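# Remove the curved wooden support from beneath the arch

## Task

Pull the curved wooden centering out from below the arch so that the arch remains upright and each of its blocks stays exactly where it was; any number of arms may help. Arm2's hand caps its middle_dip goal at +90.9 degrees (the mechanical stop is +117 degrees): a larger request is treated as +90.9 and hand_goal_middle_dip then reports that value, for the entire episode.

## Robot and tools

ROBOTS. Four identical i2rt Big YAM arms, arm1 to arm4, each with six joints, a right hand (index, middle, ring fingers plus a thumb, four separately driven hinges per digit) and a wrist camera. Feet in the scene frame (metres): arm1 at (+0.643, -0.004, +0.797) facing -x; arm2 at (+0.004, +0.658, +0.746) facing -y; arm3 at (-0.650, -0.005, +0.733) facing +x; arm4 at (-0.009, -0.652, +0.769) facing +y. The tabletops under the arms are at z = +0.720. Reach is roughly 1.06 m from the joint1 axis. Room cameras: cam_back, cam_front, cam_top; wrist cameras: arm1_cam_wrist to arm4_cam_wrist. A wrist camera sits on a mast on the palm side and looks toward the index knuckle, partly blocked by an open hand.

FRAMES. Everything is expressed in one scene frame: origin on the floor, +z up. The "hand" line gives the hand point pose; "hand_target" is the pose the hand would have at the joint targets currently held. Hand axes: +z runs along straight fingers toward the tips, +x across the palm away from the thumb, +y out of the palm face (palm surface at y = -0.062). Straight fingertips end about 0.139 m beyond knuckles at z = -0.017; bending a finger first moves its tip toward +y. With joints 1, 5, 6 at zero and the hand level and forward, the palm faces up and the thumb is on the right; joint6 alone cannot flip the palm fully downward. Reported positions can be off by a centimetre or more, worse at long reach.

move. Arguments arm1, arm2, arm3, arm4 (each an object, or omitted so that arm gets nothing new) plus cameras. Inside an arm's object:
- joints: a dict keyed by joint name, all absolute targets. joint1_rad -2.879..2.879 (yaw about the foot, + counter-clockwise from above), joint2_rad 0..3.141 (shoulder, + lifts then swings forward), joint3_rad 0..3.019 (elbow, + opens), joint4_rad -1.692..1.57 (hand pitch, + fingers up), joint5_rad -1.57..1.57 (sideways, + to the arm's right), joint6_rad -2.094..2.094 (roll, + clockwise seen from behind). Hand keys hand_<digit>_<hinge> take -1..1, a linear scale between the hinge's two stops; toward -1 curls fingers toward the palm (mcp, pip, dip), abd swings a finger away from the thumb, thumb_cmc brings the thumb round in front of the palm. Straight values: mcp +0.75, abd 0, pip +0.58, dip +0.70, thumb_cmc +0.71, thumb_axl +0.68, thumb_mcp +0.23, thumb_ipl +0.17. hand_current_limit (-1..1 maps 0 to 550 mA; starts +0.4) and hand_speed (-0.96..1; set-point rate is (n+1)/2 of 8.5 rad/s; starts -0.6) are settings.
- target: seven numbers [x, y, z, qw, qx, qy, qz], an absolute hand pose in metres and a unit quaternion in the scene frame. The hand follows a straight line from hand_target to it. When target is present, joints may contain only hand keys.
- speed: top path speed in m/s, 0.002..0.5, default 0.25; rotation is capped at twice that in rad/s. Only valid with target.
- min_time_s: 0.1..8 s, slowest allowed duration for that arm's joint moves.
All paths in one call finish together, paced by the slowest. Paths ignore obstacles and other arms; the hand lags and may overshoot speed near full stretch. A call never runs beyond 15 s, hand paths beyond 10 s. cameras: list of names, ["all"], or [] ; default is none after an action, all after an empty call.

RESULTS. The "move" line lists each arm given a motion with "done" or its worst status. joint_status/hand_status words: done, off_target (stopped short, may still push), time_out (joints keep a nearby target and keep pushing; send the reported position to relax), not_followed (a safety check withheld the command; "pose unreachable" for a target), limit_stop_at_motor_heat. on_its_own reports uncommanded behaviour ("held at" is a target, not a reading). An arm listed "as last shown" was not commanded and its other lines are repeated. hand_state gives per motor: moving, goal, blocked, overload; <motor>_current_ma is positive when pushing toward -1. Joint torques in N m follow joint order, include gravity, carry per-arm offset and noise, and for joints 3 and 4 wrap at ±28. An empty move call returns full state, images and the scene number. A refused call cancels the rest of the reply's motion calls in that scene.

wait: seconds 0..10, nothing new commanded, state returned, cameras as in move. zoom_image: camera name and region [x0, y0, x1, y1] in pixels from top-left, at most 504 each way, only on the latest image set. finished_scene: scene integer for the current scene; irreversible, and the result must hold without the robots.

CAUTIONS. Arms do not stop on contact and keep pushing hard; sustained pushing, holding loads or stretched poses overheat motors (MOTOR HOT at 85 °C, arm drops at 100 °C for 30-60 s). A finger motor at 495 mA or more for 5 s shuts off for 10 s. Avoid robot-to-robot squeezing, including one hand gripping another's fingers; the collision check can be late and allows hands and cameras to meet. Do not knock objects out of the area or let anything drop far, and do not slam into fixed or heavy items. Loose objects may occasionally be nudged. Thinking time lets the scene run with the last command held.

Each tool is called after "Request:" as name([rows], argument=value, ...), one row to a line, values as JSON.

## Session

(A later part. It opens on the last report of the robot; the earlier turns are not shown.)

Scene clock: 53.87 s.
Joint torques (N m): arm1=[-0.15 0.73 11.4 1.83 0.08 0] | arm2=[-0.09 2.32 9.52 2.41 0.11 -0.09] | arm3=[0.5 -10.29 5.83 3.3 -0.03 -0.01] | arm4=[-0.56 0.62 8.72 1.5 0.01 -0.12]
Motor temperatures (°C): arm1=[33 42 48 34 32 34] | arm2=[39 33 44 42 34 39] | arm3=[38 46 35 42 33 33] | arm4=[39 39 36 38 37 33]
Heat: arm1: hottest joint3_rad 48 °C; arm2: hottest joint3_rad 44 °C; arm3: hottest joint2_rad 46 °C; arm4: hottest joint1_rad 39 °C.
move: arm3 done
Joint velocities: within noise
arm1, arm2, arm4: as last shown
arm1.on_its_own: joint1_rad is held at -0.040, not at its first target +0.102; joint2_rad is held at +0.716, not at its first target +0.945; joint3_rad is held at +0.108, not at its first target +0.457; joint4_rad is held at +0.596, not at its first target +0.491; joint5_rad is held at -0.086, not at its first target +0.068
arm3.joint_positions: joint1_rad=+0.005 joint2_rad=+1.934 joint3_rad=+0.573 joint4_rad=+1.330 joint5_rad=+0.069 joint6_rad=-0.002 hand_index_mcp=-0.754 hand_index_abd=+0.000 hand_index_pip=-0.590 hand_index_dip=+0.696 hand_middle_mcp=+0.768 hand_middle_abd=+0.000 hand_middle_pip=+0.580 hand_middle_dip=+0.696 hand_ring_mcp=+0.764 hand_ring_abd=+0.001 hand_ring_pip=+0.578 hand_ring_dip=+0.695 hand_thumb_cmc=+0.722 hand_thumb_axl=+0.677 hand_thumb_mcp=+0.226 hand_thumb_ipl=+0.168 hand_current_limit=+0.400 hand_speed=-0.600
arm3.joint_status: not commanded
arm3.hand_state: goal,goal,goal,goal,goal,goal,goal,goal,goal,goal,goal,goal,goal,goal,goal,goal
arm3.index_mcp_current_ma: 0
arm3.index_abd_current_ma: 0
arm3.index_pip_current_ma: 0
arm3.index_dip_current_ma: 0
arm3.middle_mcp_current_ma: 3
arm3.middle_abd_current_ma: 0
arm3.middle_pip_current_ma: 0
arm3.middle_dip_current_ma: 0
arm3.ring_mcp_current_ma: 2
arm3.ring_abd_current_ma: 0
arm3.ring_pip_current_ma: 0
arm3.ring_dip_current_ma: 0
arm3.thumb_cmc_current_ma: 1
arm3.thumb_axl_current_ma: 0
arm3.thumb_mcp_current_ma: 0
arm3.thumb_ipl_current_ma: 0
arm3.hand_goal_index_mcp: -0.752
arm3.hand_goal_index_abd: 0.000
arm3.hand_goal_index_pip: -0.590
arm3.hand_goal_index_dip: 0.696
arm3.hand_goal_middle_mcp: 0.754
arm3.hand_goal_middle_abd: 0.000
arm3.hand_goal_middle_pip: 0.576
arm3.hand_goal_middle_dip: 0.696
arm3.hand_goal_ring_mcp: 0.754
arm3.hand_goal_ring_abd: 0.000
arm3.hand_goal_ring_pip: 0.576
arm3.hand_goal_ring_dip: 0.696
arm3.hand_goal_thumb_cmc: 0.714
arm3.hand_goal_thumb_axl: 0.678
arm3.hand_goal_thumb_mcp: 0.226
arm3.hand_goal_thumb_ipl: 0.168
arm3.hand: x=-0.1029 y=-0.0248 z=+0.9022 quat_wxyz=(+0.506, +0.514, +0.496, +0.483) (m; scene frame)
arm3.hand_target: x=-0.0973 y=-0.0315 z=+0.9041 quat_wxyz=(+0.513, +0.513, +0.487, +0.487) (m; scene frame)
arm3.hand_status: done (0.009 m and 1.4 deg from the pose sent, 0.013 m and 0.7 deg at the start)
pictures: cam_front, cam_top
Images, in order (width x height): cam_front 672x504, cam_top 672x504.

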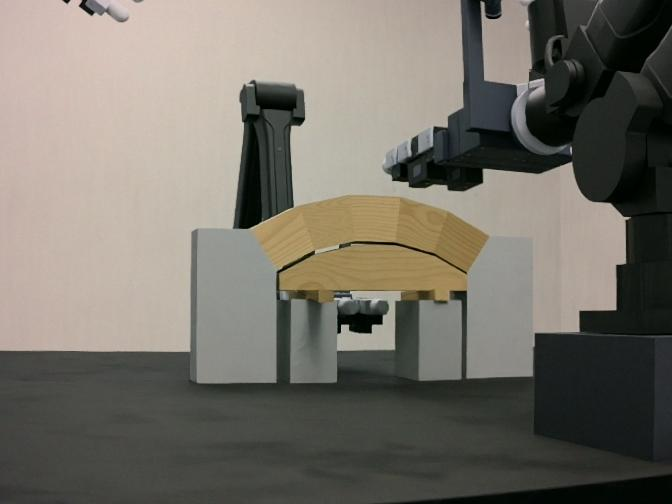

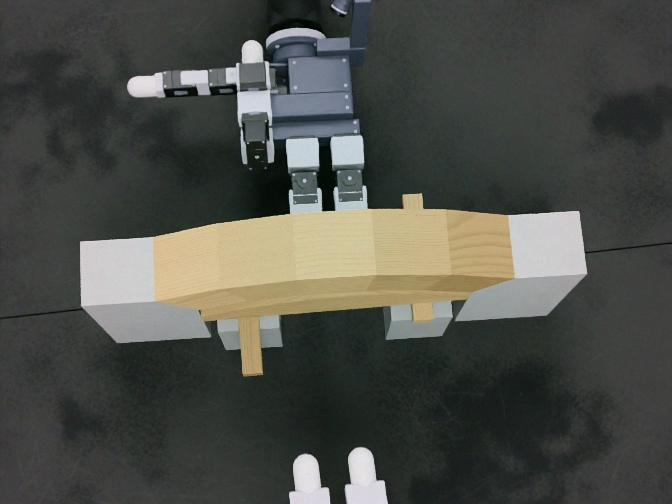

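Request:
move(arm3={"target": [-0.085, -0.033, 0.905, 0.5129, 0.5129, 0.4867, 0.4867], "speed": 0.05, "joints": {"hand_index_mcp": -0.95, "hand_index_pip": 0.06}}, cameras=["cam_front", "cam_top", "arm3_cam_wrist"])

Request:
zoom_image(camera="cam_front", region=[240, 180, 500, 400])

Scene clock: 56.10 s.
Joint torques (N m): arm1=[-0.03 1.08 11.38 1.78 0.07 -0.04] | arm2=[-0.03 2.32 9.52 2.41 0.11 -0.09] | arm3=[0.62 -10.99 6.19 2 -0.09 0] | arm4=[-0.62 0.62 8.69 1.48 0 -0.12]
Motor temperatures (°C): arm1=[33 42 48 34 32 34] | arm2=[39 33 44 42 34 39] | arm3=[38 46 35 42 33 33] | arm4=[39 39 36 38 37 33]
Heat: arm1: hottest joint3_rad 48 °C; arm2: hottest joint3_rad 44 °C; arm3: hottest joint2_rad 46 °C; arm4: hottest joint1_rad 39 °C.
move: arm3 off_target
Joint velocities: within noise
arm1, arm2, arm4: as last shown
arm1.on_its_own: joint1_rad is held at -0.040, not at its first target +0.102; joint2_rad is held at +0.716, not at its first target +0.945; joint3_rad is held at +0.108, not at its first target +0.457; joint4_rad is held at +0.596, not at its first target +0.491; joint5_rad is held at -0.086, not at its first target +0.068
arm3.joint_positions: joint1_rad=+0.001 joint2_rad=+1.939 joint3_rad=+0.604 joint4_rad=+1.330 joint5_rad=+0.065 joint6_rad=-0.002 hand_index_mcp=-0.953 hand_index_abd=+0.000 hand_index_pip=+0.053 hand_index_dip=+0.696 hand_middle_mcp=+0.768 hand_middle_abd=+0.000 hand_middle_pip=+0.580 hand_middle_dip=+0.696 hand_ring_mcp=+0.764 hand_ring_abd=+0.001 hand_ring_pip=+0.578 hand_ring_dip=+0.695 hand_thumb_cmc=+0.722 hand_thumb_axl=+0.677 hand_thumb_mcp=+0.226 hand_thumb_ipl=+0.168 hand_current_limit=+0.400 hand_speed=-0.600
arm3.joint_status: all done
arm3.hand_state: goal,goal,goal,goal,goal,goal,goal,goal,goal,goal,goal,goal,goal,goal,goal,goal
arm3.index_mcp_current_ma: 0
arm3.index_abd_current_ma: 0
arm3.index_pip_current_ma: -1
arm3.index_dip_current_ma: 0
arm3.middle_mcp_current_ma: 3
arm3.middle_abd_current_ma: 0
arm3.middle_pip_current_ma: 0
arm3.middle_dip_current_ma: 0
arm3.ring_mcp_current_ma: 2
arm3.ring_abd_current_ma: 0
arm3.ring_pip_current_ma: 0
arm3.ring_dip_current_ma: 0
arm3.thumb_cmc_current_ma: 1
arm3.thumb_axl_current_ma: 0
arm3.thumb_mcp_current_ma: 0
arm3.thumb_ipl_current_ma: 0
arm3.hand_goal_index_mcp: -0.950
arm3.hand_goal_index_abd: 0.000
arm3.hand_goal_index_pip: 0.060
arm3.hand_goal_index_dip: 0.696
arm3.hand_goal_middle_mcp: 0.754
arm3.hand_goal_middle_abd: 0.000
arm3.hand_goal_middle_pip: 0.576
arm3.hand_goal_middle_dip: 0.696
arm3.hand_goal_ring_mcp: 0.754
arm3.hand_goal_ring_abd: 0.000
arm3.hand_goal_ring_pip: 0.576
arm3.hand_goal_ring_dip: 0.696
arm3.hand_goal_thumb_cmc: 0.714
arm3.hand_goal_thumb_axl: 0.678
arm3.hand_goal_thumb_mcp: 0.226
arm3.hand_goal_thumb_ipl: 0.168
arm3.hand: x=-0.0936 y=-0.0258 z=+0.9098 quat_wxyz=(+0.512, +0.508, +0.489, +0.490) (m; scene frame)
arm3.hand_target: x=-0.0854 y=-0.0329 z=+0.9052 quat_wxyz=(+0.513, +0.513, +0.487, +0.487) (m; scene frame)
arm3.hand_status: off_target (0.012 m and 0.7 deg from the pose sent, 0.020 m and 1.4 deg at the start)
pictures: arm3_cam_wrist, cam_front, cam_top
Images, in order (width x height): arm3_cam_wrist 672x504, cam_front 672x504, cam_top 672x504.

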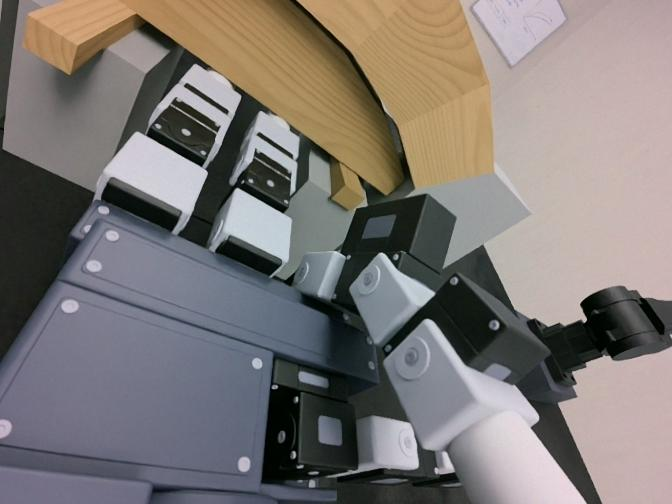

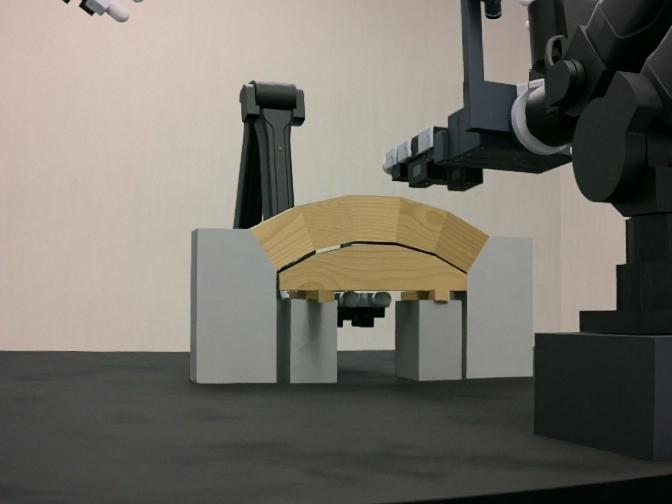

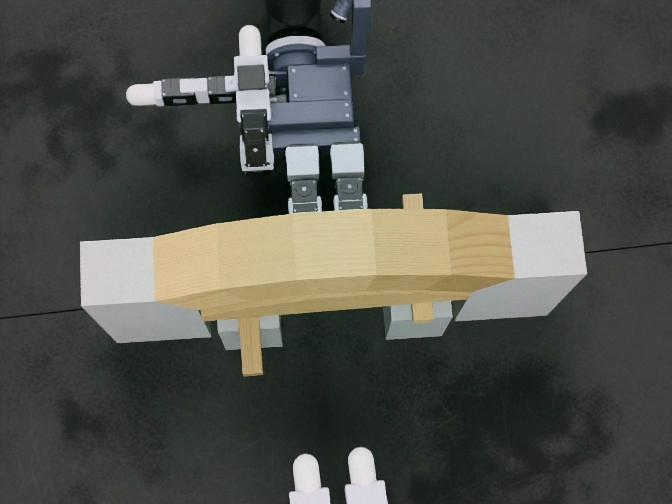

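Scaled by 1.938 from the camera's 672x504 image, which has a finer 960x720 frame.

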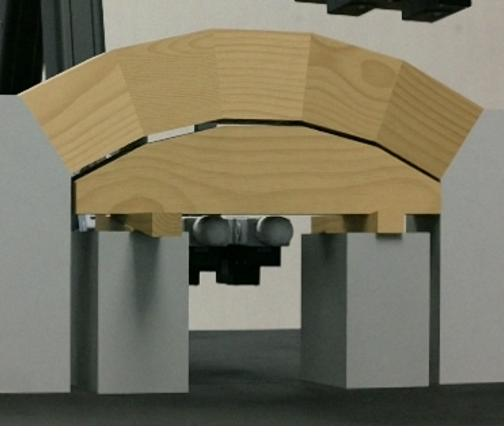

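Request:
zoom_image(camera="cam_front", region=[270, 270, 480, 400])

Request:
zoom_image(camera="arm3_cam_wrist", region=[0, 0, 420, 290])

Request:
zoom_image(camera="cam_top", region=[190, 130, 480, 390])

Scaled by 2.400 from the camera's 672x504 image, which has a finer 960x720 frame.

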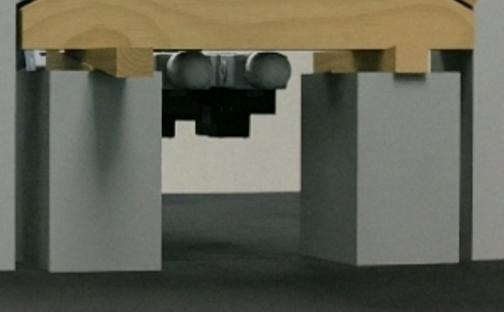

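Scaled by 1.200 from the camera's 672x504 image, which has a finer 960x720 frame.

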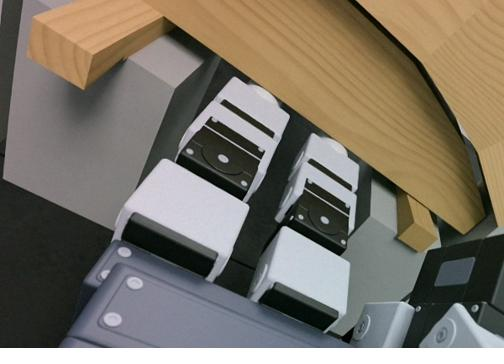

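Scaled by 1.738 from the camera's 672x504 image, which has a finer 960x720 frame.

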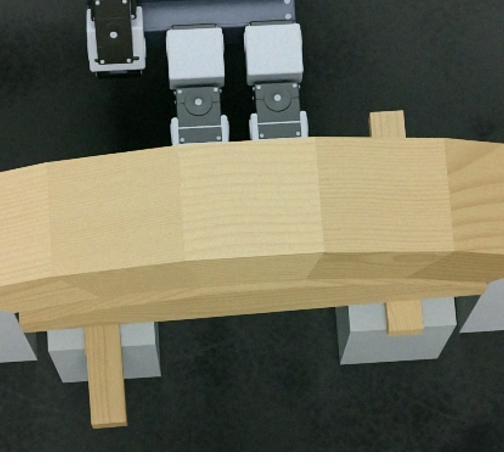

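Request:
move(arm3={"target": [-0.055, -0.032, 0.899, 0.5129, 0.5129, 0.4867, 0.4867], "speed": 0.05}, cameras=["cam_front", "cam_top", "arm3_cam_wrist"])

Request:
zoom_image(camera="cam_front", region=[270, 270, 480, 400])

Scene clock: 61.33 s.
Joint torques (N m): arm1=[-0.26 0.97 11.44 1.74 0.11 -0.01] | arm2=[-0.03 2.26 9.54 2.41 0.11 -0.09] | arm3=[-0.62 -11.81 6.69 1.78 -0.02 0.06] | arm4=[-0.56 0.67 8.69 1.48 0 -0.12]
Motor temperatures (°C): arm1=[33 42 48 34 32 34] | arm2=[39 33 44 42 34 39] | arm3=[38 47 35 42 33 33] | arm4=[39 39 36 38 36 33]
Heat: arm1: hottest joint3_rad 48 °C; arm2: hottest joint3_rad 44 °C; arm3: hottest joint2_rad 47 °C; arm4: hottest joint1_rad 39 °C.
move: arm3 off_target
Joint velocities: within noise
arm1, arm2, arm4: as last shown
arm1.on_its_own: joint1_rad is held at -0.040, not at its first target +0.102; joint2_rad is held at +0.716, not at its first target +0.945; joint3_rad is held at +0.108, not at its first target +0.457; joint4_rad is held at +0.596, not at its first target +0.491; joint5_rad is held at -0.086, not at its first target +0.068
arm3.joint_positions: joint1_rad=+0.001 joint2_rad=+1.986 joint3_rad=+0.689 joint4_rad=+1.292 joint5_rad=+0.065 joint6_rad=-0.002 hand_index_mcp=-0.953 hand_index_abd=+0.000 hand_index_pip=+0.053 hand_index_dip=+0.696 hand_middle_mcp=+0.768 hand_middle_abd=+0.000 hand_middle_pip=+0.580 hand_middle_dip=+0.696 hand_ring_mcp=+0.764 hand_ring_abd=+0.001 hand_ring_pip=+0.578 hand_ring_dip=+0.695 hand_thumb_cmc=+0.722 hand_thumb_axl=+0.677 hand_thumb_mcp=+0.226 hand_thumb_ipl=+0.168 hand_current_limit=+0.400 hand_speed=-0.600
arm3.joint_status: not commanded
arm3.hand_state: goal,goal,goal,goal,goal,goal,goal,goal,goal,goal,goal,goal,goal,goal,goal,goal
arm3.index_mcp_current_ma: 0
arm3.index_abd_current_ma: 0
arm3.index_pip_current_ma: -1
arm3.index_dip_current_ma: 0
arm3.middle_mcp_current_ma: 3
arm3.middle_abd_current_ma: 0
arm3.middle_pip_current_ma: 0
arm3.middle_dip_current_ma: 0
arm3.ring_mcp_current_ma: 2
arm3.ring_abd_current_ma: 0
arm3.ring_pip_current_ma: 0
arm3.ring_dip_current_ma: 0
arm3.thumb_cmc_current_ma: 1
arm3.thumb_axl_current_ma: 0
arm3.thumb_mcp_current_ma: 0
arm3.thumb_ipl_current_ma: 0
arm3.hand_goal_index_mcp: -0.950
arm3.hand_goal_index_abd: 0.000
arm3.hand_goal_index_pip: 0.060
arm3.hand_goal_index_dip: 0.696
arm3.hand_goal_middle_mcp: 0.754
arm3.hand_goal_middle_abd: 0.000
arm3.hand_goal_middle_pip: 0.576
arm3.hand_goal_middle_dip: 0.696
arm3.hand_goal_ring_mcp: 0.754
arm3.hand_goal_ring_abd: 0.000
arm3.hand_goal_ring_pip: 0.576
arm3.hand_goal_ring_dip: 0.696
arm3.hand_goal_thumb_cmc: 0.714
arm3.hand_goal_thumb_axl: 0.678
arm3.hand_goal_thumb_mcp: 0.226
arm3.hand_goal_thumb_ipl: 0.168
arm3.hand: x=-0.0643 y=-0.0251 z=+0.9041 quat_wxyz=(+0.512, +0.508, +0.489, +0.490) (m; scene frame)
arm3.hand_target: x=-0.0555 y=-0.0319 z=+0.8990 quat_wxyz=(+0.513, +0.513, +0.487, +0.487) (m; scene frame)
arm3.hand_status: off_target (0.013 m and 0.7 deg from the pose sent, 0.041 m and 0.7 deg at the start)
pictures: arm3_cam_wrist, cam_front, cam_top
Images, in order (width x height): arm3_cam_wrist 672x504, cam_front 672x504, cam_top 672x504.

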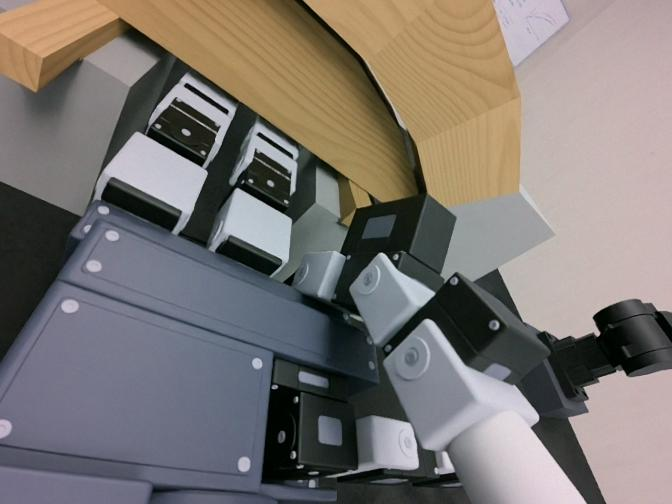

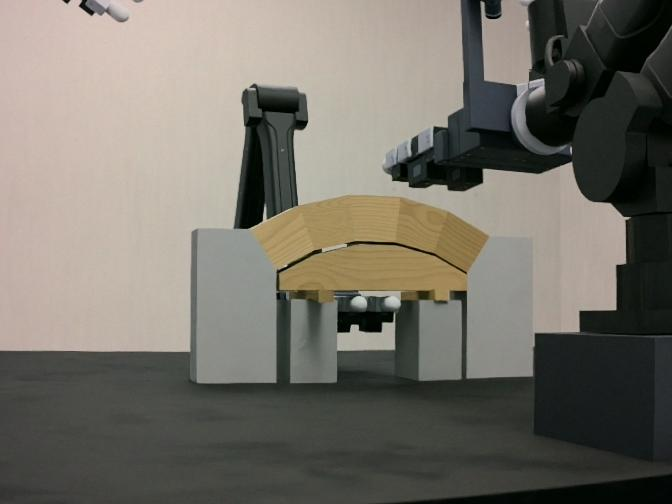

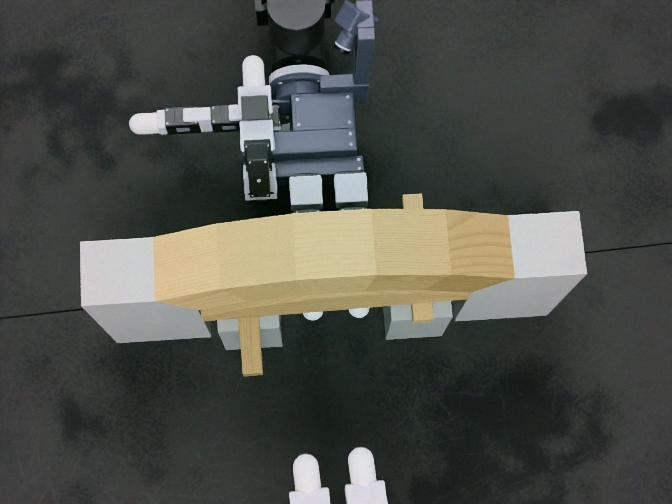

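Scaled by 2.400 from the camera's 672x504 image, which has a finer 960x720 frame.

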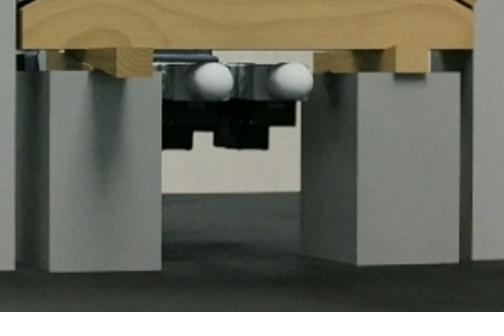

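Request:
move(arm3={"target": [-0.039, -0.0335, 0.901, 0.5129, 0.5129, 0.4867, 0.4867], "speed": 0.05}, cameras=["cam_front", "cam_top", "arm3_cam_wrist"])

Request:
zoom_image(camera="cam_front", region=[260, 230, 480, 320])

Request:
zoom_image(camera="cam_top", region=[190, 130, 480, 390])

Scene clock: 64.73 s.
Joint torques (N m): arm1=[-0.32 0.62 11.37 1.72 0.08 -0.04] | arm2=[-0.03 2.32 9.54 2.41 0.11 -0.1] | arm3=[0.09 -11.99 6.94 2.02 -0.03 0.02] | arm4=[-0.62 0.62 8.72 1.48 0 -0.11]
Motor temperatures (°C): arm1=[33 41 48 34 32 34] | arm2=[39 33 45 42 33 39] | arm3=[38 47 35 42 33 33] | arm4=[39 39 36 38 36 33]
Heat: arm1: hottest joint3_rad 48 °C; arm2: hottest joint3_rad 45 °C; arm3: hottest joint2_rad 47 °C; arm4: hottest joint1_rad 39 °C.
move: arm3 off_target
Joint velocities: within noise
arm1, arm2, arm4: as last shown
arm1.on_its_own: joint1_rad is held at -0.040, not at its first target +0.102; joint2_rad is held at +0.716, not at its first target +0.945; joint3_rad is held at +0.108, not at its first target +0.457; joint4_rad is held at +0.596, not at its first target +0.491; joint5_rad is held at -0.086, not at its first target +0.068
arm3.joint_positions: joint1_rad=-0.001 joint2_rad=+1.995 joint3_rad=+0.733 joint4_rad=+1.256 joint5_rad=+0.063 joint6_rad=-0.002 hand_index_mcp=-0.953 hand_index_abd=+0.000 hand_index_pip=+0.053 hand_index_dip=+0.696 hand_middle_mcp=+0.768 hand_middle_abd=+0.000 hand_middle_pip=+0.580 hand_middle_dip=+0.696 hand_ring_mcp=+0.764 hand_ring_abd=+0.001 hand_ring_pip=+0.578 hand_ring_dip=+0.695 hand_thumb_cmc=+0.722 hand_thumb_axl=+0.677 hand_thumb_mcp=+0.226 hand_thumb_ipl=+0.168 hand_current_limit=+0.400 hand_speed=-0.600
arm3.joint_status: not commanded
arm3.hand_state: goal,goal,goal,goal,goal,goal,goal,goal,goal,goal,goal,goal,goal,goal,goal,goal
arm3.index_mcp_current_ma: 0
arm3.index_abd_current_ma: 0
arm3.index_pip_current_ma: -1
arm3.index_dip_current_ma: 0
arm3.middle_mcp_current_ma: 3
arm3.middle_abd_current_ma: 0
arm3.middle_pip_current_ma: 0
arm3.middle_dip_current_ma: 0
arm3.ring_mcp_current_ma: 2
arm3.ring_abd_current_ma: 0
arm3.ring_pip_current_ma: 0
arm3.ring_dip_current_ma: 0
arm3.thumb_cmc_current_ma: 1
arm3.thumb_axl_current_ma: 0
arm3.thumb_mcp_current_ma: 0
arm3.thumb_ipl_current_ma: 0
arm3.hand_goal_index_mcp: -0.950
arm3.hand_goal_index_abd: 0.000
arm3.hand_goal_index_pip: 0.060
arm3.hand_goal_index_dip: 0.696
arm3.hand_goal_middle_mcp: 0.754
arm3.hand_goal_middle_abd: 0.000
arm3.hand_goal_middle_pip: 0.576
arm3.hand_goal_middle_dip: 0.696
arm3.hand_goal_ring_mcp: 0.754
arm3.hand_goal_ring_abd: 0.000
arm3.hand_goal_ring_pip: 0.576
arm3.hand_goal_ring_dip: 0.696
arm3.hand_goal_thumb_cmc: 0.714
arm3.hand_goal_thumb_axl: 0.678
arm3.hand_goal_thumb_mcp: 0.226
arm3.hand_goal_thumb_ipl: 0.168
arm3.hand: x=-0.0485 y=-0.0257 z=+0.9061 quat_wxyz=(+0.512, +0.508, +0.490, +0.489) (m; scene frame)
arm3.hand_target: x=-0.0395 y=-0.0334 z=+0.9011 quat_wxyz=(+0.513, +0.513, +0.487, +0.487) (m; scene frame)
arm3.hand_status: off_target (0.013 m and 0.7 deg from the pose sent, 0.027 m and 0.7 deg at the start)
pictures: arm3_cam_wrist, cam_front, cam_top
Images, in order (width x height): arm3_cam_wrist 672x504, cam_front 672x504, cam_top 672x504.

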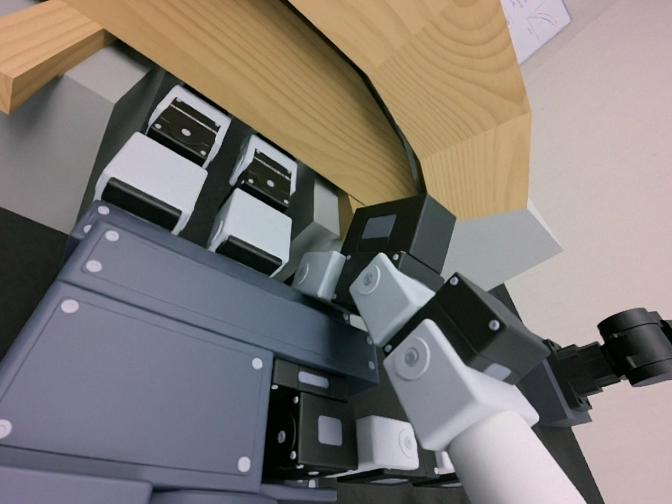

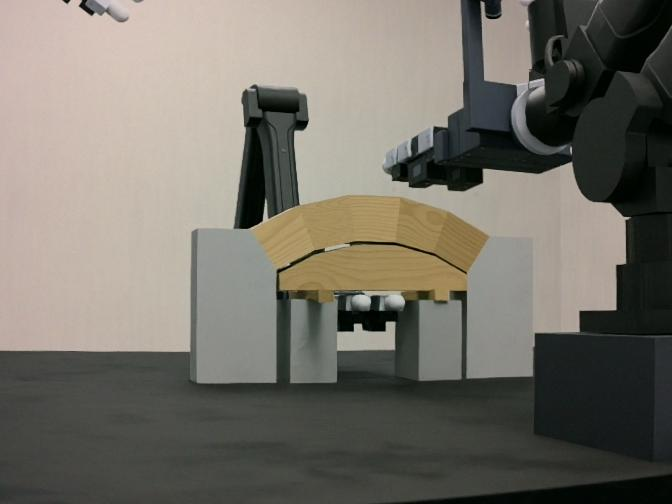

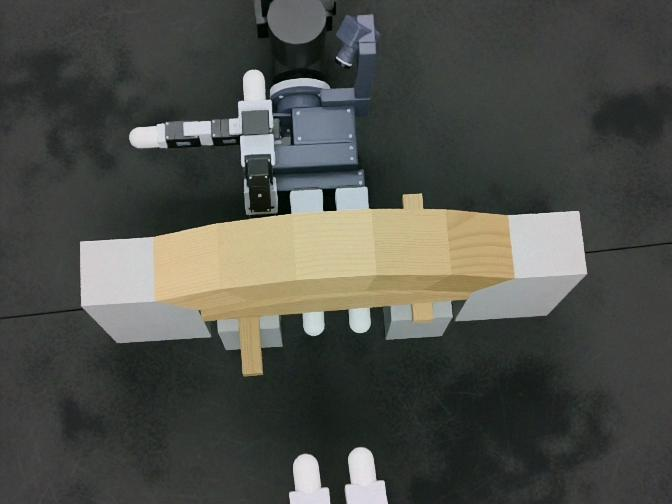

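Scaled by 2.291 from the camera's 672x504 image, which has a finer 960x720 frame.

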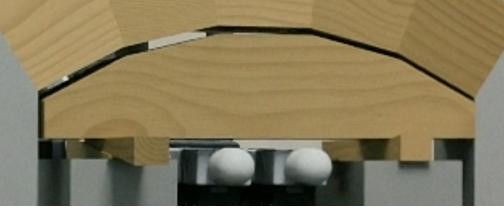

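Scaled by 1.738 from the camera's 672x504 image, which has a finer 960x720 frame.

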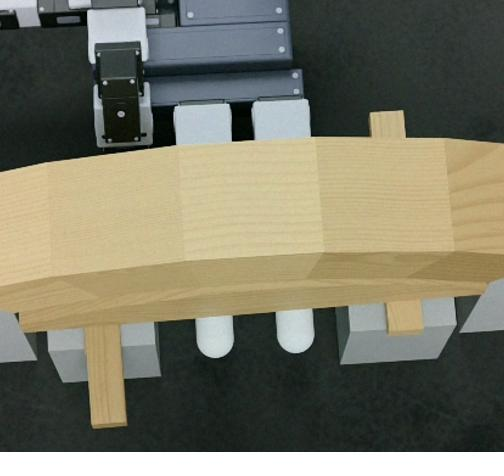

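Request:
move(arm3={"target": [-0.040, -0.0335, 0.905, 0.5129, 0.5129, 0.4867, 0.4867], "speed": 0.02}, cameras=["cam_front"])

Request:
zoom_image(camera="cam_front", region=[260, 230, 480, 320])

Scene clock: 67.07 s.
Joint torques (N m): arm1=[0.09 0.62 11.33 1.72 0.09 -0.04] | arm2=[-0.09 2.32 9.52 2.41 0.11 -0.09] | arm3=[0.56 -13.74 6.74 2.21 -0.07 0.06] | arm4=[-0.56 0.73 8.69 1.5 0 -0.12]
Motor temperatures (°C): arm1=[33 41 49 34 32 34] | arm2=[39 33 45 42 33 39] | arm3=[37 47 35 42 33 33] | arm4=[39 39 36 38 36 33]
Heat: arm1: hottest joint3_rad 49 °C; arm2: hottest joint3_rad 45 °C; arm3: hottest joint2_rad 47 °C; arm4: hottest joint1_rad 39 °C.
move: arm3 off_target
Joint velocities: within noise
arm1, arm2, arm4: as last shown
arm1.on_its_own: joint1_rad is held at -0.040, not at its first target +0.102; joint2_rad is held at +0.716, not at its first target +0.945; joint3_rad is held at +0.108, not at its first target +0.457; joint4_rad is held at +0.596, not at its first target +0.491; joint5_rad is held at -0.086, not at its first target +0.068
arm3.joint_positions: joint1_rad=-0.001 joint2_rad=+1.995 joint3_rad=+0.733 joint4_rad=+1.247 joint5_rad=+0.063 joint6_rad=-0.002 hand_index_mcp=-0.953 hand_index_abd=+0.000 hand_index_pip=+0.053 hand_index_dip=+0.696 hand_middle_mcp=+0.768 hand_middle_abd=+0.000 hand_middle_pip=+0.580 hand_middle_dip=+0.696 hand_ring_mcp=+0.764 hand_ring_abd=+0.001 hand_ring_pip=+0.578 hand_ring_dip=+0.695 hand_thumb_cmc=+0.722 hand_thumb_axl=+0.677 hand_thumb_mcp=+0.226 hand_thumb_ipl=+0.168 hand_current_limit=+0.400 hand_speed=-0.600
arm3.joint_status: not commanded
arm3.hand_state: goal,goal,goal,goal,goal,goal,goal,goal,goal,goal,goal,goal,goal,goal,goal,goal
arm3.index_mcp_current_ma: 0
arm3.index_abd_current_ma: 0
arm3.index_pip_current_ma: -1
arm3.index_dip_current_ma: 0
arm3.middle_mcp_current_ma: 3
arm3.middle_abd_current_ma: 0
arm3.middle_pip_current_ma: 0
arm3.middle_dip_current_ma: 0
arm3.ring_mcp_current_ma: 2
arm3.ring_abd_current_ma: 0
arm3.ring_pip_current_ma: 0
arm3.ring_dip_current_ma: 0
arm3.thumb_cmc_current_ma: 1
arm3.thumb_axl_current_ma: 0
arm3.thumb_mcp_current_ma: 0
arm3.thumb_ipl_current_ma: 0
arm3.hand_goal_index_mcp: -0.950
arm3.hand_goal_index_abd: 0.000
arm3.hand_goal_index_pip: 0.060
arm3.hand_goal_index_dip: 0.696
arm3.hand_goal_middle_mcp: 0.754
arm3.hand_goal_middle_abd: 0.000
arm3.hand_goal_middle_pip: 0.576
arm3.hand_goal_middle_dip: 0.696
arm3.hand_goal_ring_mcp: 0.754
arm3.hand_goal_ring_abd: 0.000
arm3.hand_goal_ring_pip: 0.576
arm3.hand_goal_ring_dip: 0.696
arm3.hand_goal_thumb_cmc: 0.714
arm3.hand_goal_thumb_axl: 0.678
arm3.hand_goal_thumb_mcp: 0.226
arm3.hand_goal_thumb_ipl: 0.168
arm3.hand: x=-0.0477 y=-0.0257 z=+0.9038 quat_wxyz=(+0.510, +0.510, +0.492, +0.487) (m; scene frame)
arm3.hand_target: x=-0.0403 y=-0.0334 z=+0.9052 quat_wxyz=(+0.513, +0.513, +0.487, +0.487) (m; scene frame)
arm3.hand_status: off_target (0.011 m and 0.7 deg from the pose sent, 0.012 m and 0.7 deg at the start)
pictures: cam_front
Images, in order (width x height): cam_front 672x504.

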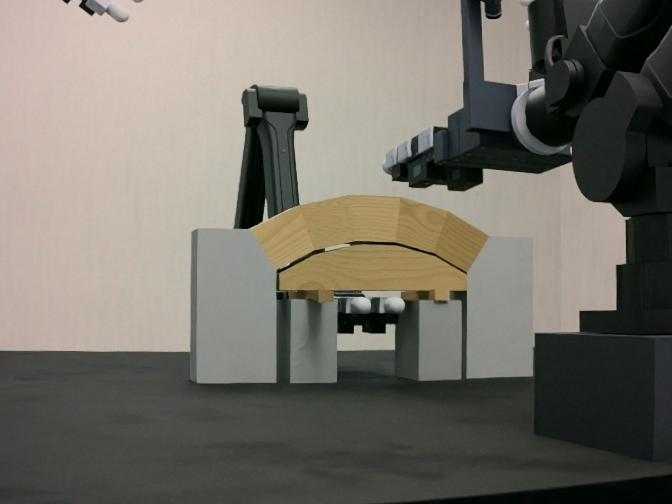

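Scaled by 2.291 from the camera's 672x504 image, which has a finer 960x720 frame.

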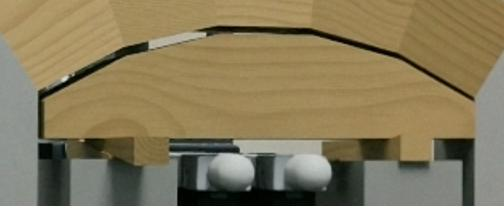

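Request:
move(arm3={"target": [-0.040, -0.0335, 0.909, 0.5129, 0.5129, 0.4867, 0.4867], "speed": 0.02}, cameras=["cam_front"])

Request:
zoom_image(camera="cam_front", region=[260, 230, 480, 320])

Scene clock: 68.17 s.
Joint torques (N m): arm1=[-0.5 0.32 11.32 1.8 0.1 0] | arm2=[-0.03 2.32 9.52 2.41 0.11 -0.09] | arm3=[0.85 -13.51 6.52 2.07 -0.08 0] | arm4=[-0.67 0.67 8.7 1.47 0.01 -0.11]
Motor temperatures (°C): arm1=[33 41 49 34 32 34] | arm2=[39 33 45 42 33 39] | arm3=[37 47 35 42 33 33] | arm4=[39 39 36 38 36 33]
Heat: arm1: hottest joint3_rad 49 °C; arm2: hottest joint3_rad 45 °C; arm3: hottest joint2_rad 47 °C; arm4: hottest joint1_rad 39 °C.
move: arm3 off_target
Joint velocities: within noise
arm1.joint_positions: joint1_rad=-0.048 joint2_rad=+0.708 joint3_rad=+0.080 joint4_rad=+0.598 joint5_rad=-0.089 joint6_rad=+0.011 hand_index_mcp=-0.753 hand_index_abd=+0.001 hand_index_pip=-0.590 hand_index_dip=+0.696 hand_middle_mcp=+0.764 hand_middle_abd=+0.001 hand_middle_pip=+0.577 hand_middle_dip=+0.696 hand_ring_mcp=+0.763 hand_ring_abd=+0.001 hand_ring_pip=+0.577 hand_ring_dip=+0.696 hand_thumb_cmc=+0.723 hand_thumb_axl=+0.677 hand_thumb_mcp=+0.226 hand_thumb_ipl=+0.168 hand_current_limit=+0.400 hand_speed=-0.600
arm1.joint_status: not commanded
arm1.hand_state: goal,goal,goal,goal,goal,goal,goal,goal,goal,goal,goal,goal,goal,goal,goal,goal
arm1.index_mcp_current_ma: 0
arm1.index_abd_current_ma: 0
arm1.index_pip_current_ma: 0
arm1.index_dip_current_ma: 0
arm1.middle_mcp_current_ma: 2
arm1.middle_abd_current_ma: 0
arm1.middle_pip_current_ma: 0
arm1.middle_dip_current_ma: 0
arm1.ring_mcp_current_ma: 2
arm1.ring_abd_current_ma: 0
arm1.ring_pip_current_ma: 0
arm1.ring_dip_current_ma: 0
arm1.thumb_cmc_current_ma: 1
arm1.thumb_axl_current_ma: 0
arm1.thumb_mcp_current_ma: 0
arm1.thumb_ipl_current_ma: 0
arm1.hand_goal_index_mcp: -0.752
arm1.hand_goal_index_abd: 0.000
arm1.hand_goal_index_pip: -0.590
arm1.hand_goal_index_dip: 0.696
arm1.hand_goal_middle_mcp: 0.754
arm1.hand_goal_middle_abd: 0.000
arm1.hand_goal_middle_pip: 0.576
arm1.hand_goal_middle_dip: 0.696
arm1.hand_goal_ring_mcp: 0.754
arm1.hand_goal_ring_abd: 0.000
arm1.hand_goal_ring_pip: 0.576
arm1.hand_goal_ring_dip: 0.696
arm1.hand_goal_thumb_cmc: 0.714
arm1.hand_goal_thumb_axl: 0.678
arm1.hand_goal_thumb_mcp: 0.226
arm1.hand_goal_thumb_ipl: 0.168
arm1.on_its_own: joint1_rad is held at -0.040, not at its first target +0.102; joint2_rad is held at +0.716, not at its first target +0.945; joint3_rad is held at +0.108, not at its first target +0.457; joint4_rad is held at +0.596, not at its first target +0.491; joint5_rad is held at -0.086, not at its first target +0.068
arm1.hand: x=+0.3046 y=+0.0315 z=+1.0771 quat_wxyz=(-0.496, -0.507, +0.510, +0.487) (m; scene frame)
arm1.hand_target: x=+0.2988 y=+0.0298 z=+1.0897 quat_wxyz=(-0.501, -0.504, +0.504, +0.491) (m; scene frame)
arm1.hand_status: not commanded
arm2.joint_positions: joint1_rad=+0.026 joint2_rad=+0.643 joint3_rad=+1.411 joint4_rad=-1.287 joint5_rad=+0.093 joint6_rad=+1.162 hand_index_mcp=+0.755 hand_index_abd=+0.000 hand_index_pip=+0.577 hand_index_dip=+0.696 hand_middle_mcp=+0.755 hand_middle_abd=+0.000 hand_middle_pip=+0.577 hand_middle_dip=+0.696 hand_ring_mcp=+0.755 hand_ring_abd=+0.000 hand_ring_pip=+0.577 hand_ring_dip=+0.696 hand_thumb_cmc=+0.715 hand_thumb_axl=+0.677 hand_thumb_mcp=+0.226 hand_thumb_ipl=+0.168 hand_current_limit=+0.400 hand_speed=-0.600
arm2.joint_status: not commanded
arm2.hand_state: goal,goal,goal,goal,goal,goal,goal,goal,goal,goal,goal,goal,goal,goal,goal,goal
arm2.index_mcp_current_ma: 0
arm2.index_abd_current_ma: 0
arm2.index_pip_current_ma: 0
arm2.index_dip_current_ma: 0
arm2.middle_mcp_current_ma: 0
arm2.middle_abd_current_ma: 0
arm2.middle_pip_current_ma: 0
arm2.middle_dip_current_ma: 0
arm2.ring_mcp_current_ma: 0
arm2.ring_abd_current_ma: 0
arm2.ring_pip_current_ma: 0
arm2.ring_dip_current_ma: 0
arm2.thumb_cmc_current_ma: 0
arm2.thumb_axl_current_ma: 0
arm2.thumb_mcp_current_ma: 0
arm2.thumb_ipl_current_ma: 0
arm2.hand_goal_index_mcp: 0.754
arm2.hand_goal_index_abd: 0.000
arm2.hand_goal_index_pip: 0.576
arm2.hand_goal_index_dip: 0.696
arm2.hand_goal_middle_mcp: 0.754
arm2.hand_goal_middle_abd: 0.000
arm2.hand_goal_middle_pip: 0.576
arm2.hand_goal_middle_dip: 0.696
arm2.hand_goal_ring_mcp: 0.754
arm2.hand_goal_ring_abd: 0.000
arm2.hand_goal_ring_pip: 0.576
arm2.hand_goal_ring_dip: 0.696
arm2.hand_goal_thumb_cmc: 0.714
arm2.hand_goal_thumb_axl: 0.678
arm2.hand_goal_thumb_mcp: 0.226
arm2.hand_goal_thumb_ipl: 0.168
arm2.hand: x=-0.1014 y=+0.4106 z=+1.3164 quat_wxyz=(+0.442, +0.708, -0.495, +0.241) (m; scene frame)
arm2.hand_target: x=-0.1015 y=+0.4137 z=+1.3285 quat_wxyz=(+0.451, +0.702, -0.492, +0.248) (m; scene frame)
arm2.hand_status: not commanded
arm3.joint_positions: joint1_rad=-0.001 joint2_rad=+1.995 joint3_rad=+0.733 joint4_rad=+1.237 joint5_rad=+0.063 joint6_rad=-0.002 hand_index_mcp=-0.953 hand_index_abd=+0.000 hand_index_pip=+0.053 hand_index_dip=+0.696 hand_middle_mcp=+0.768 hand_middle_abd=+0.000 hand_middle_pip=+0.580 hand_middle_dip=+0.696 hand_ring_mcp=+0.764 hand_ring_abd=+0.001 hand_ring_pip=+0.578 hand_ring_dip=+0.695 hand_thumb_cmc=+0.722 hand_thumb_axl=+0.677 hand_thumb_mcp=+0.226 hand_thumb_ipl=+0.168 hand_current_limit=+0.400 hand_speed=-0.600
arm3.joint_status: not commanded
arm3.hand_state: goal,goal,goal,goal,goal,goal,goal,goal,goal,goal,goal,goal,goal,goal,goal,goal
arm3.index_mcp_current_ma: 0
arm3.index_abd_current_ma: 0
arm3.index_pip_current_ma: -1
arm3.index_dip_current_ma: 0
arm3.middle_mcp_current_ma: 3
arm3.middle_abd_current_ma: 0
arm3.middle_pip_current_ma: 0
arm3.middle_dip_current_ma: 0
arm3.ring_mcp_current_ma: 2
arm3.ring_abd_current_ma: 0
arm3.ring_pip_current_ma: 0
arm3.ring_dip_current_ma: 0
arm3.thumb_cmc_current_ma: 1
arm3.thumb_axl_current_ma: 0
arm3.thumb_mcp_current_ma: 0
arm3.thumb_ipl_current_ma: 0
arm3.hand_goal_index_mcp: -0.950
arm3.hand_goal_index_abd: 0.000
arm3.hand_goal_index_pip: 0.060
arm3.hand_goal_index_dip: 0.696
arm3.hand_goal_middle_mcp: 0.754
arm3.hand_goal_middle_abd: 0.000
arm3.hand_goal_middle_pip: 0.576
arm3.hand_goal_middle_dip: 0.696
arm3.hand_goal_ring_mcp: 0.754
arm3.hand_goal_ring_abd: 0.000
arm3.hand_goal_ring_pip: 0.576
arm3.hand_goal_ring_dip: 0.696
arm3.hand_goal_thumb_cmc: 0.714
arm3.hand_goal_thumb_axl: 0.678
arm3.hand_goal_thumb_mcp: 0.226
arm3.hand_goal_thumb_ipl: 0.168
arm3.hand: x=-0.0468 y=-0.0257 z=+0.9012 quat_wxyz=(+0.508, +0.513, +0.495, +0.484) (m; scene frame)
arm3.hand_target: x=-0.0404 y=-0.0334 z=+0.9092 quat_wxyz=(+0.513, +0.513, +0.487, +0.487) (m; scene frame)
arm3.hand_status: off_target (0.013 m and 1.1 deg from the pose sent, 0.012 m and 0.7 deg at the start)
arm4.joint_positions: joint1_rad=+0.002 joint2_rad=+0.640 joint3_rad=+1.352 joint4_rad=-1.260 joint5_rad=-0.057 joint6_rad=+1.182 hand_index_mcp=+0.754 hand_index_abd=+0.000 hand_index_pip=+0.577 hand_index_dip=+0.696 hand_middle_mcp=+0.754 hand_middle_abd=+0.000 hand_middle_pip=+0.577 hand_middle_dip=+0.696 hand_ring_mcp=+0.754 hand_ring_abd=+0.000 hand_ring_pip=+0.577 hand_ring_dip=+0.696 hand_thumb_cmc=+0.714 hand_thumb_axl=+0.677 hand_thumb_mcp=+0.226 hand_thumb_ipl=+0.168 hand_current_limit=+0.400 hand_speed=-0.600
arm4.joint_status: not commanded
arm4.hand_state: goal,goal,goal,goal,goal,goal,goal,goal,goal,goal,goal,goal,goal,goal,goal,goal
arm4.index_mcp_current_ma: 0
arm4.index_abd_current_ma: 0
arm4.index_pip_current_ma: 0
arm4.index_dip_current_ma: 0
arm4.middle_mcp_current_ma: 0
arm4.middle_abd_current_ma: 0
arm4.middle_pip_current_ma: 0
arm4.middle_dip_current_ma: 0
arm4.ring_mcp_current_ma: 0
arm4.ring_abd_current_ma: 0
arm4.ring_pip_current_ma: 0
arm4.ring_dip_current_ma: 0
arm4.thumb_cmc_current_ma: 0
arm4.thumb_axl_current_ma: 0
arm4.thumb_mcp_current_ma: 0
arm4.thumb_ipl_current_ma: 0
arm4.hand_goal_index_mcp: 0.754
arm4.hand_goal_index_abd: 0.000
arm4.hand_goal_index_pip: 0.576
arm4.hand_goal_index_dip: 0.696
arm4.hand_goal_middle_mcp: 0.754
arm4.hand_goal_middle_abd: 0.000
arm4.hand_goal_middle_pip: 0.576
arm4.hand_goal_middle_dip: 0.696
arm4.hand_goal_ring_mcp: 0.754
arm4.hand_goal_ring_abd: 0.000
arm4.hand_goal_ring_pip: 0.576
arm4.hand_goal_ring_dip: 0.696
arm4.hand_goal_thumb_cmc: 0.714
arm4.hand_goal_thumb_axl: 0.678
arm4.hand_goal_thumb_mcp: 0.226
arm4.hand_goal_thumb_ipl: 0.168
arm4.hand: x=+0.0525 y=-0.3823 z=+1.3097 quat_wxyz=(-0.296, +0.459, +0.741, +0.392) (m; scene frame)
arm4.hand_target: x=+0.0524 y=-0.3847 z=+1.3217 quat_wxyz=(-0.302, +0.455, +0.736, +0.401) (m; scene frame)
arm4.hand_status: not commanded
pictures: cam_front
Images, in order (width x height): cam_front 672x504.

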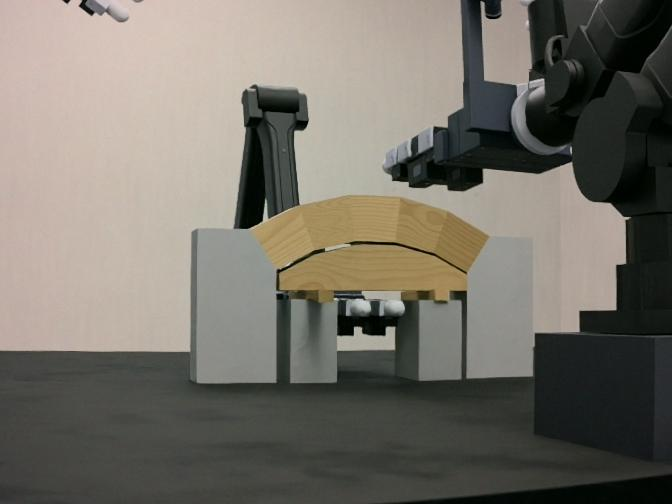

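Scaled by 2.291 from the camera's 672x504 image, which has a finer 960x720 frame.

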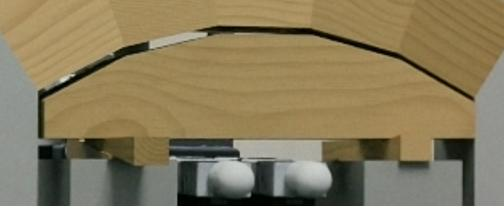

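Request:
move(arm3={"target": [-0.040, -0.0335, 0.888, 0.5129, 0.5129, 0.4867, 0.4867], "speed": 0.04})

Request:
move(arm3={"target": [-0.040, -0.0335, 0.908, 0.5129, 0.5129, 0.4867, 0.4867], "speed": 0.02}, cameras=["cam_front"])

Request:
zoom_image(camera="cam_front", region=[260, 230, 480, 320])

Scene clock: 70.47 s.
Joint torques (N m): arm1=[0.09 0.67 11.28 1.85 0.1 -0.04] | arm2=[-0.09 2.37 9.54 2.4 0.11 -0.09] | arm3=[0.44 -12.16 6.61 3.44 -0.08 0.05] | arm4=[-0.62 0.67 8.72 1.47 0 -0.12]
Motor temperatures (°C): arm1=[33 41 49 34 32 34] | arm2=[39 33 45 42 33 39] | arm3=[37 47 36 42 33 33] | arm4=[39 39 36 38 36 33]
Heat: arm1: hottest joint3_rad 49 °C; arm2: hottest joint3_rad 45 °C; arm3: hottest joint2_rad 47 °C; arm4: hottest joint1_rad 39 °C.
move: arm3 done
Joint velocities: within noise
arm1, arm2, arm4: as last shown
arm1.on_its_own: joint1_rad is held at -0.040, not at its first target +0.102; joint2_rad is held at +0.716, not at its first target +0.945; joint3_rad is held at +0.108, not at its first target +0.457; joint4_rad is held at +0.596, not at its first target +0.491; joint5_rad is held at -0.086, not at its first target +0.068
arm3.joint_positions: joint1_rad=-0.001 joint2_rad=+2.037 joint3_rad=+0.739 joint4_rad=+1.265 joint5_rad=+0.063 joint6_rad=-0.002 hand_index_mcp=-0.953 hand_index_abd=+0.000 hand_index_pip=+0.053 hand_index_dip=+0.696 hand_middle_mcp=+0.768 hand_middle_abd=+0.000 hand_middle_pip=+0.580 hand_middle_dip=+0.696 hand_ring_mcp=+0.764 hand_ring_abd=+0.001 hand_ring_pip=+0.578 hand_ring_dip=+0.695 hand_thumb_cmc=+0.722 hand_thumb_axl=+0.677 hand_thumb_mcp=+0.226 hand_thumb_ipl=+0.168 hand_current_limit=+0.400 hand_speed=-0.600
arm3.joint_status: not commanded
arm3.hand_state: goal,goal,goal,goal,goal,goal,goal,goal,goal,goal,goal,goal,goal,goal,goal,goal
arm3.index_mcp_current_ma: 0
arm3.index_abd_current_ma: 0
arm3.index_pip_current_ma: -1
arm3.index_dip_current_ma: 0
arm3.middle_mcp_current_ma: 3
arm3.middle_abd_current_ma: 0
arm3.middle_pip_current_ma: 0
arm3.middle_dip_current_ma: 0
arm3.ring_mcp_current_ma: 2
arm3.ring_abd_current_ma: 0
arm3.ring_pip_current_ma: 0
arm3.ring_dip_current_ma: 0
arm3.thumb_cmc_current_ma: 1
arm3.thumb_axl_current_ma: 0
arm3.thumb_mcp_current_ma: 0
arm3.thumb_ipl_current_ma: 0
arm3.hand_goal_index_mcp: -0.950
arm3.hand_goal_index_abd: 0.000
arm3.hand_goal_index_pip: 0.060
arm3.hand_goal_index_dip: 0.696
arm3.hand_goal_middle_mcp: 0.754
arm3.hand_goal_middle_abd: 0.000
arm3.hand_goal_middle_pip: 0.576
arm3.hand_goal_middle_dip: 0.696
arm3.hand_goal_ring_mcp: 0.754
arm3.hand_goal_ring_abd: 0.000
arm3.hand_goal_ring_pip: 0.576
arm3.hand_goal_ring_dip: 0.696
arm3.hand_goal_thumb_cmc: 0.714
arm3.hand_goal_thumb_axl: 0.678
arm3.hand_goal_thumb_mcp: 0.226
arm3.hand_goal_thumb_ipl: 0.168
arm3.hand: x=-0.0462 y=-0.0257 z=+0.8856 quat_wxyz=(+0.506, +0.515, +0.497, +0.482) (m; scene frame)
arm3.hand_target: x=-0.0403 y=-0.0334 z=+0.8880 quat_wxyz=(+0.513, +0.513, +0.487, +0.487) (m; scene frame)
arm3.hand_status: done (0.010 m and 1.5 deg from the pose sent, 0.017 m and 1.1 deg at the start)
pictures: none

Scene clock: 71.97 s.
Joint torques (N m): arm1=[-0.09 0.67 11.45 1.8 0.07 -0.01] | arm2=[-0.09 2.26 9.52 2.43 0.11 -0.09] | arm3=[0.32 -14.27 6.01 2.14 -0.07 0] | arm4=[-0.56 0.62 8.68 1.48 0 -0.12]
Motor temperatures (°C): arm1=[33 41 49 34 32 34] | arm2=[39 33 45 42 33 39] | arm3=[37 47 36 42 33 33] | arm4=[39 39 36 38 36 33]
Heat: arm1: hottest joint3_rad 49 °C; arm2: hottest joint3_rad 45 °C; arm3: hottest joint2_rad 47 °C; arm4: hottest joint1_rad 39 °C.
move: arm3 off_target
Joint velocities: within noise
arm1, arm2, arm4: as last shown
arm1.on_its_own: joint1_rad is held at -0.040, not at its first target +0.102; joint2_rad is held at +0.716, not at its first target +0.945; joint3_rad is held at +0.108, not at its first target +0.457; joint4_rad is held at +0.596, not at its first target +0.491; joint5_rad is held at -0.086, not at its first target +0.068
arm3.joint_positions: joint1_rad=-0.001 joint2_rad=+2.000 joint3_rad=+0.739 joint4_rad=+1.239 joint5_rad=+0.063 joint6_rad=-0.002 hand_index_mcp=-0.953 hand_index_abd=+0.000 hand_index_pip=+0.053 hand_index_dip=+0.696 hand_middle_mcp=+0.768 hand_middle_abd=+0.000 hand_middle_pip=+0.580 hand_middle_dip=+0.696 hand_ring_mcp=+0.764 hand_ring_abd=+0.001 hand_ring_pip=+0.578 hand_ring_dip=+0.695 hand_thumb_cmc=+0.722 hand_thumb_axl=+0.677 hand_thumb_mcp=+0.226 hand_thumb_ipl=+0.168 hand_current_limit=+0.400 hand_speed=-0.600
arm3.joint_status: not commanded
arm3.hand_state: goal,goal,goal,goal,goal,goal,goal,goal,goal,goal,goal,goal,goal,goal,goal,goal
arm3.index_mcp_current_ma: 0
arm3.index_abd_current_ma: 0
arm3.index_pip_current_ma: -1
arm3.index_dip_current_ma: 0
arm3.middle_mcp_current_ma: 3
arm3.middle_abd_current_ma: 0
arm3.middle_pip_current_ma: 0
arm3.middle_dip_current_ma: 0
arm3.ring_mcp_current_ma: 2
arm3.ring_abd_current_ma: 0
arm3.ring_pip_current_ma: 0
arm3.ring_dip_current_ma: 0
arm3.thumb_cmc_current_ma: 1
arm3.thumb_axl_current_ma: 0
arm3.thumb_mcp_current_ma: 0
arm3.thumb_ipl_current_ma: 0
arm3.hand_goal_index_mcp: -0.950
arm3.hand_goal_index_abd: 0.000
arm3.hand_goal_index_pip: 0.060
arm3.hand_goal_index_dip: 0.696
arm3.hand_goal_middle_mcp: 0.754
arm3.hand_goal_middle_abd: 0.000
arm3.hand_goal_middle_pip: 0.576
arm3.hand_goal_middle_dip: 0.696
arm3.hand_goal_ring_mcp: 0.754
arm3.hand_goal_ring_abd: 0.000
arm3.hand_goal_ring_pip: 0.576
arm3.hand_goal_ring_dip: 0.696
arm3.hand_goal_thumb_cmc: 0.714
arm3.hand_goal_thumb_axl: 0.678
arm3.hand_goal_thumb_mcp: 0.226
arm3.hand_goal_thumb_ipl: 0.168
arm3.hand: x=-0.0452 y=-0.0257 z=+0.9010 quat_wxyz=(+0.508, +0.512, +0.494, +0.485) (m; scene frame)
arm3.hand_target: x=-0.0403 y=-0.0334 z=+0.9083 quat_wxyz=(+0.513, +0.513, +0.487, +0.487) (m; scene frame)
arm3.hand_status: off_target (0.012 m and 1.0 deg from the pose sent, 0.025 m and 1.5 deg at the start)
pictures: cam_front
Images, in order (width x height): cam_front 672x504.

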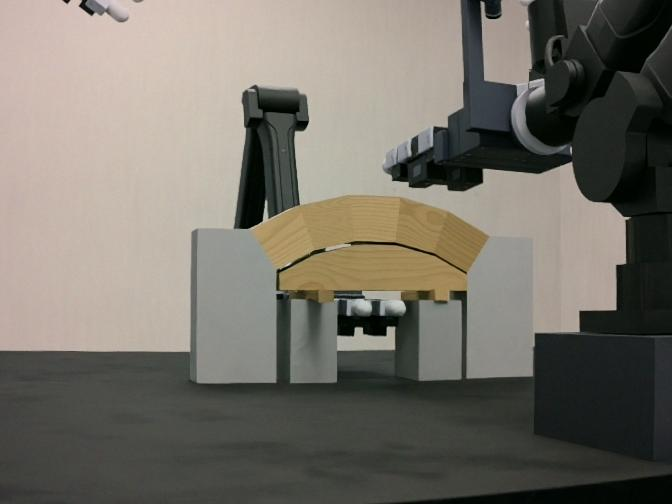

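Scaled by 2.291 from the camera's 672x504 image, which has a finer 960x720 frame.

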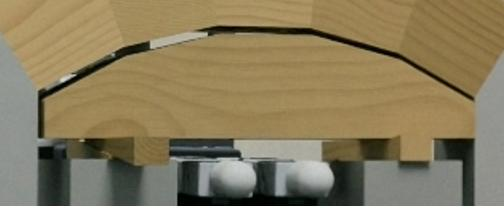

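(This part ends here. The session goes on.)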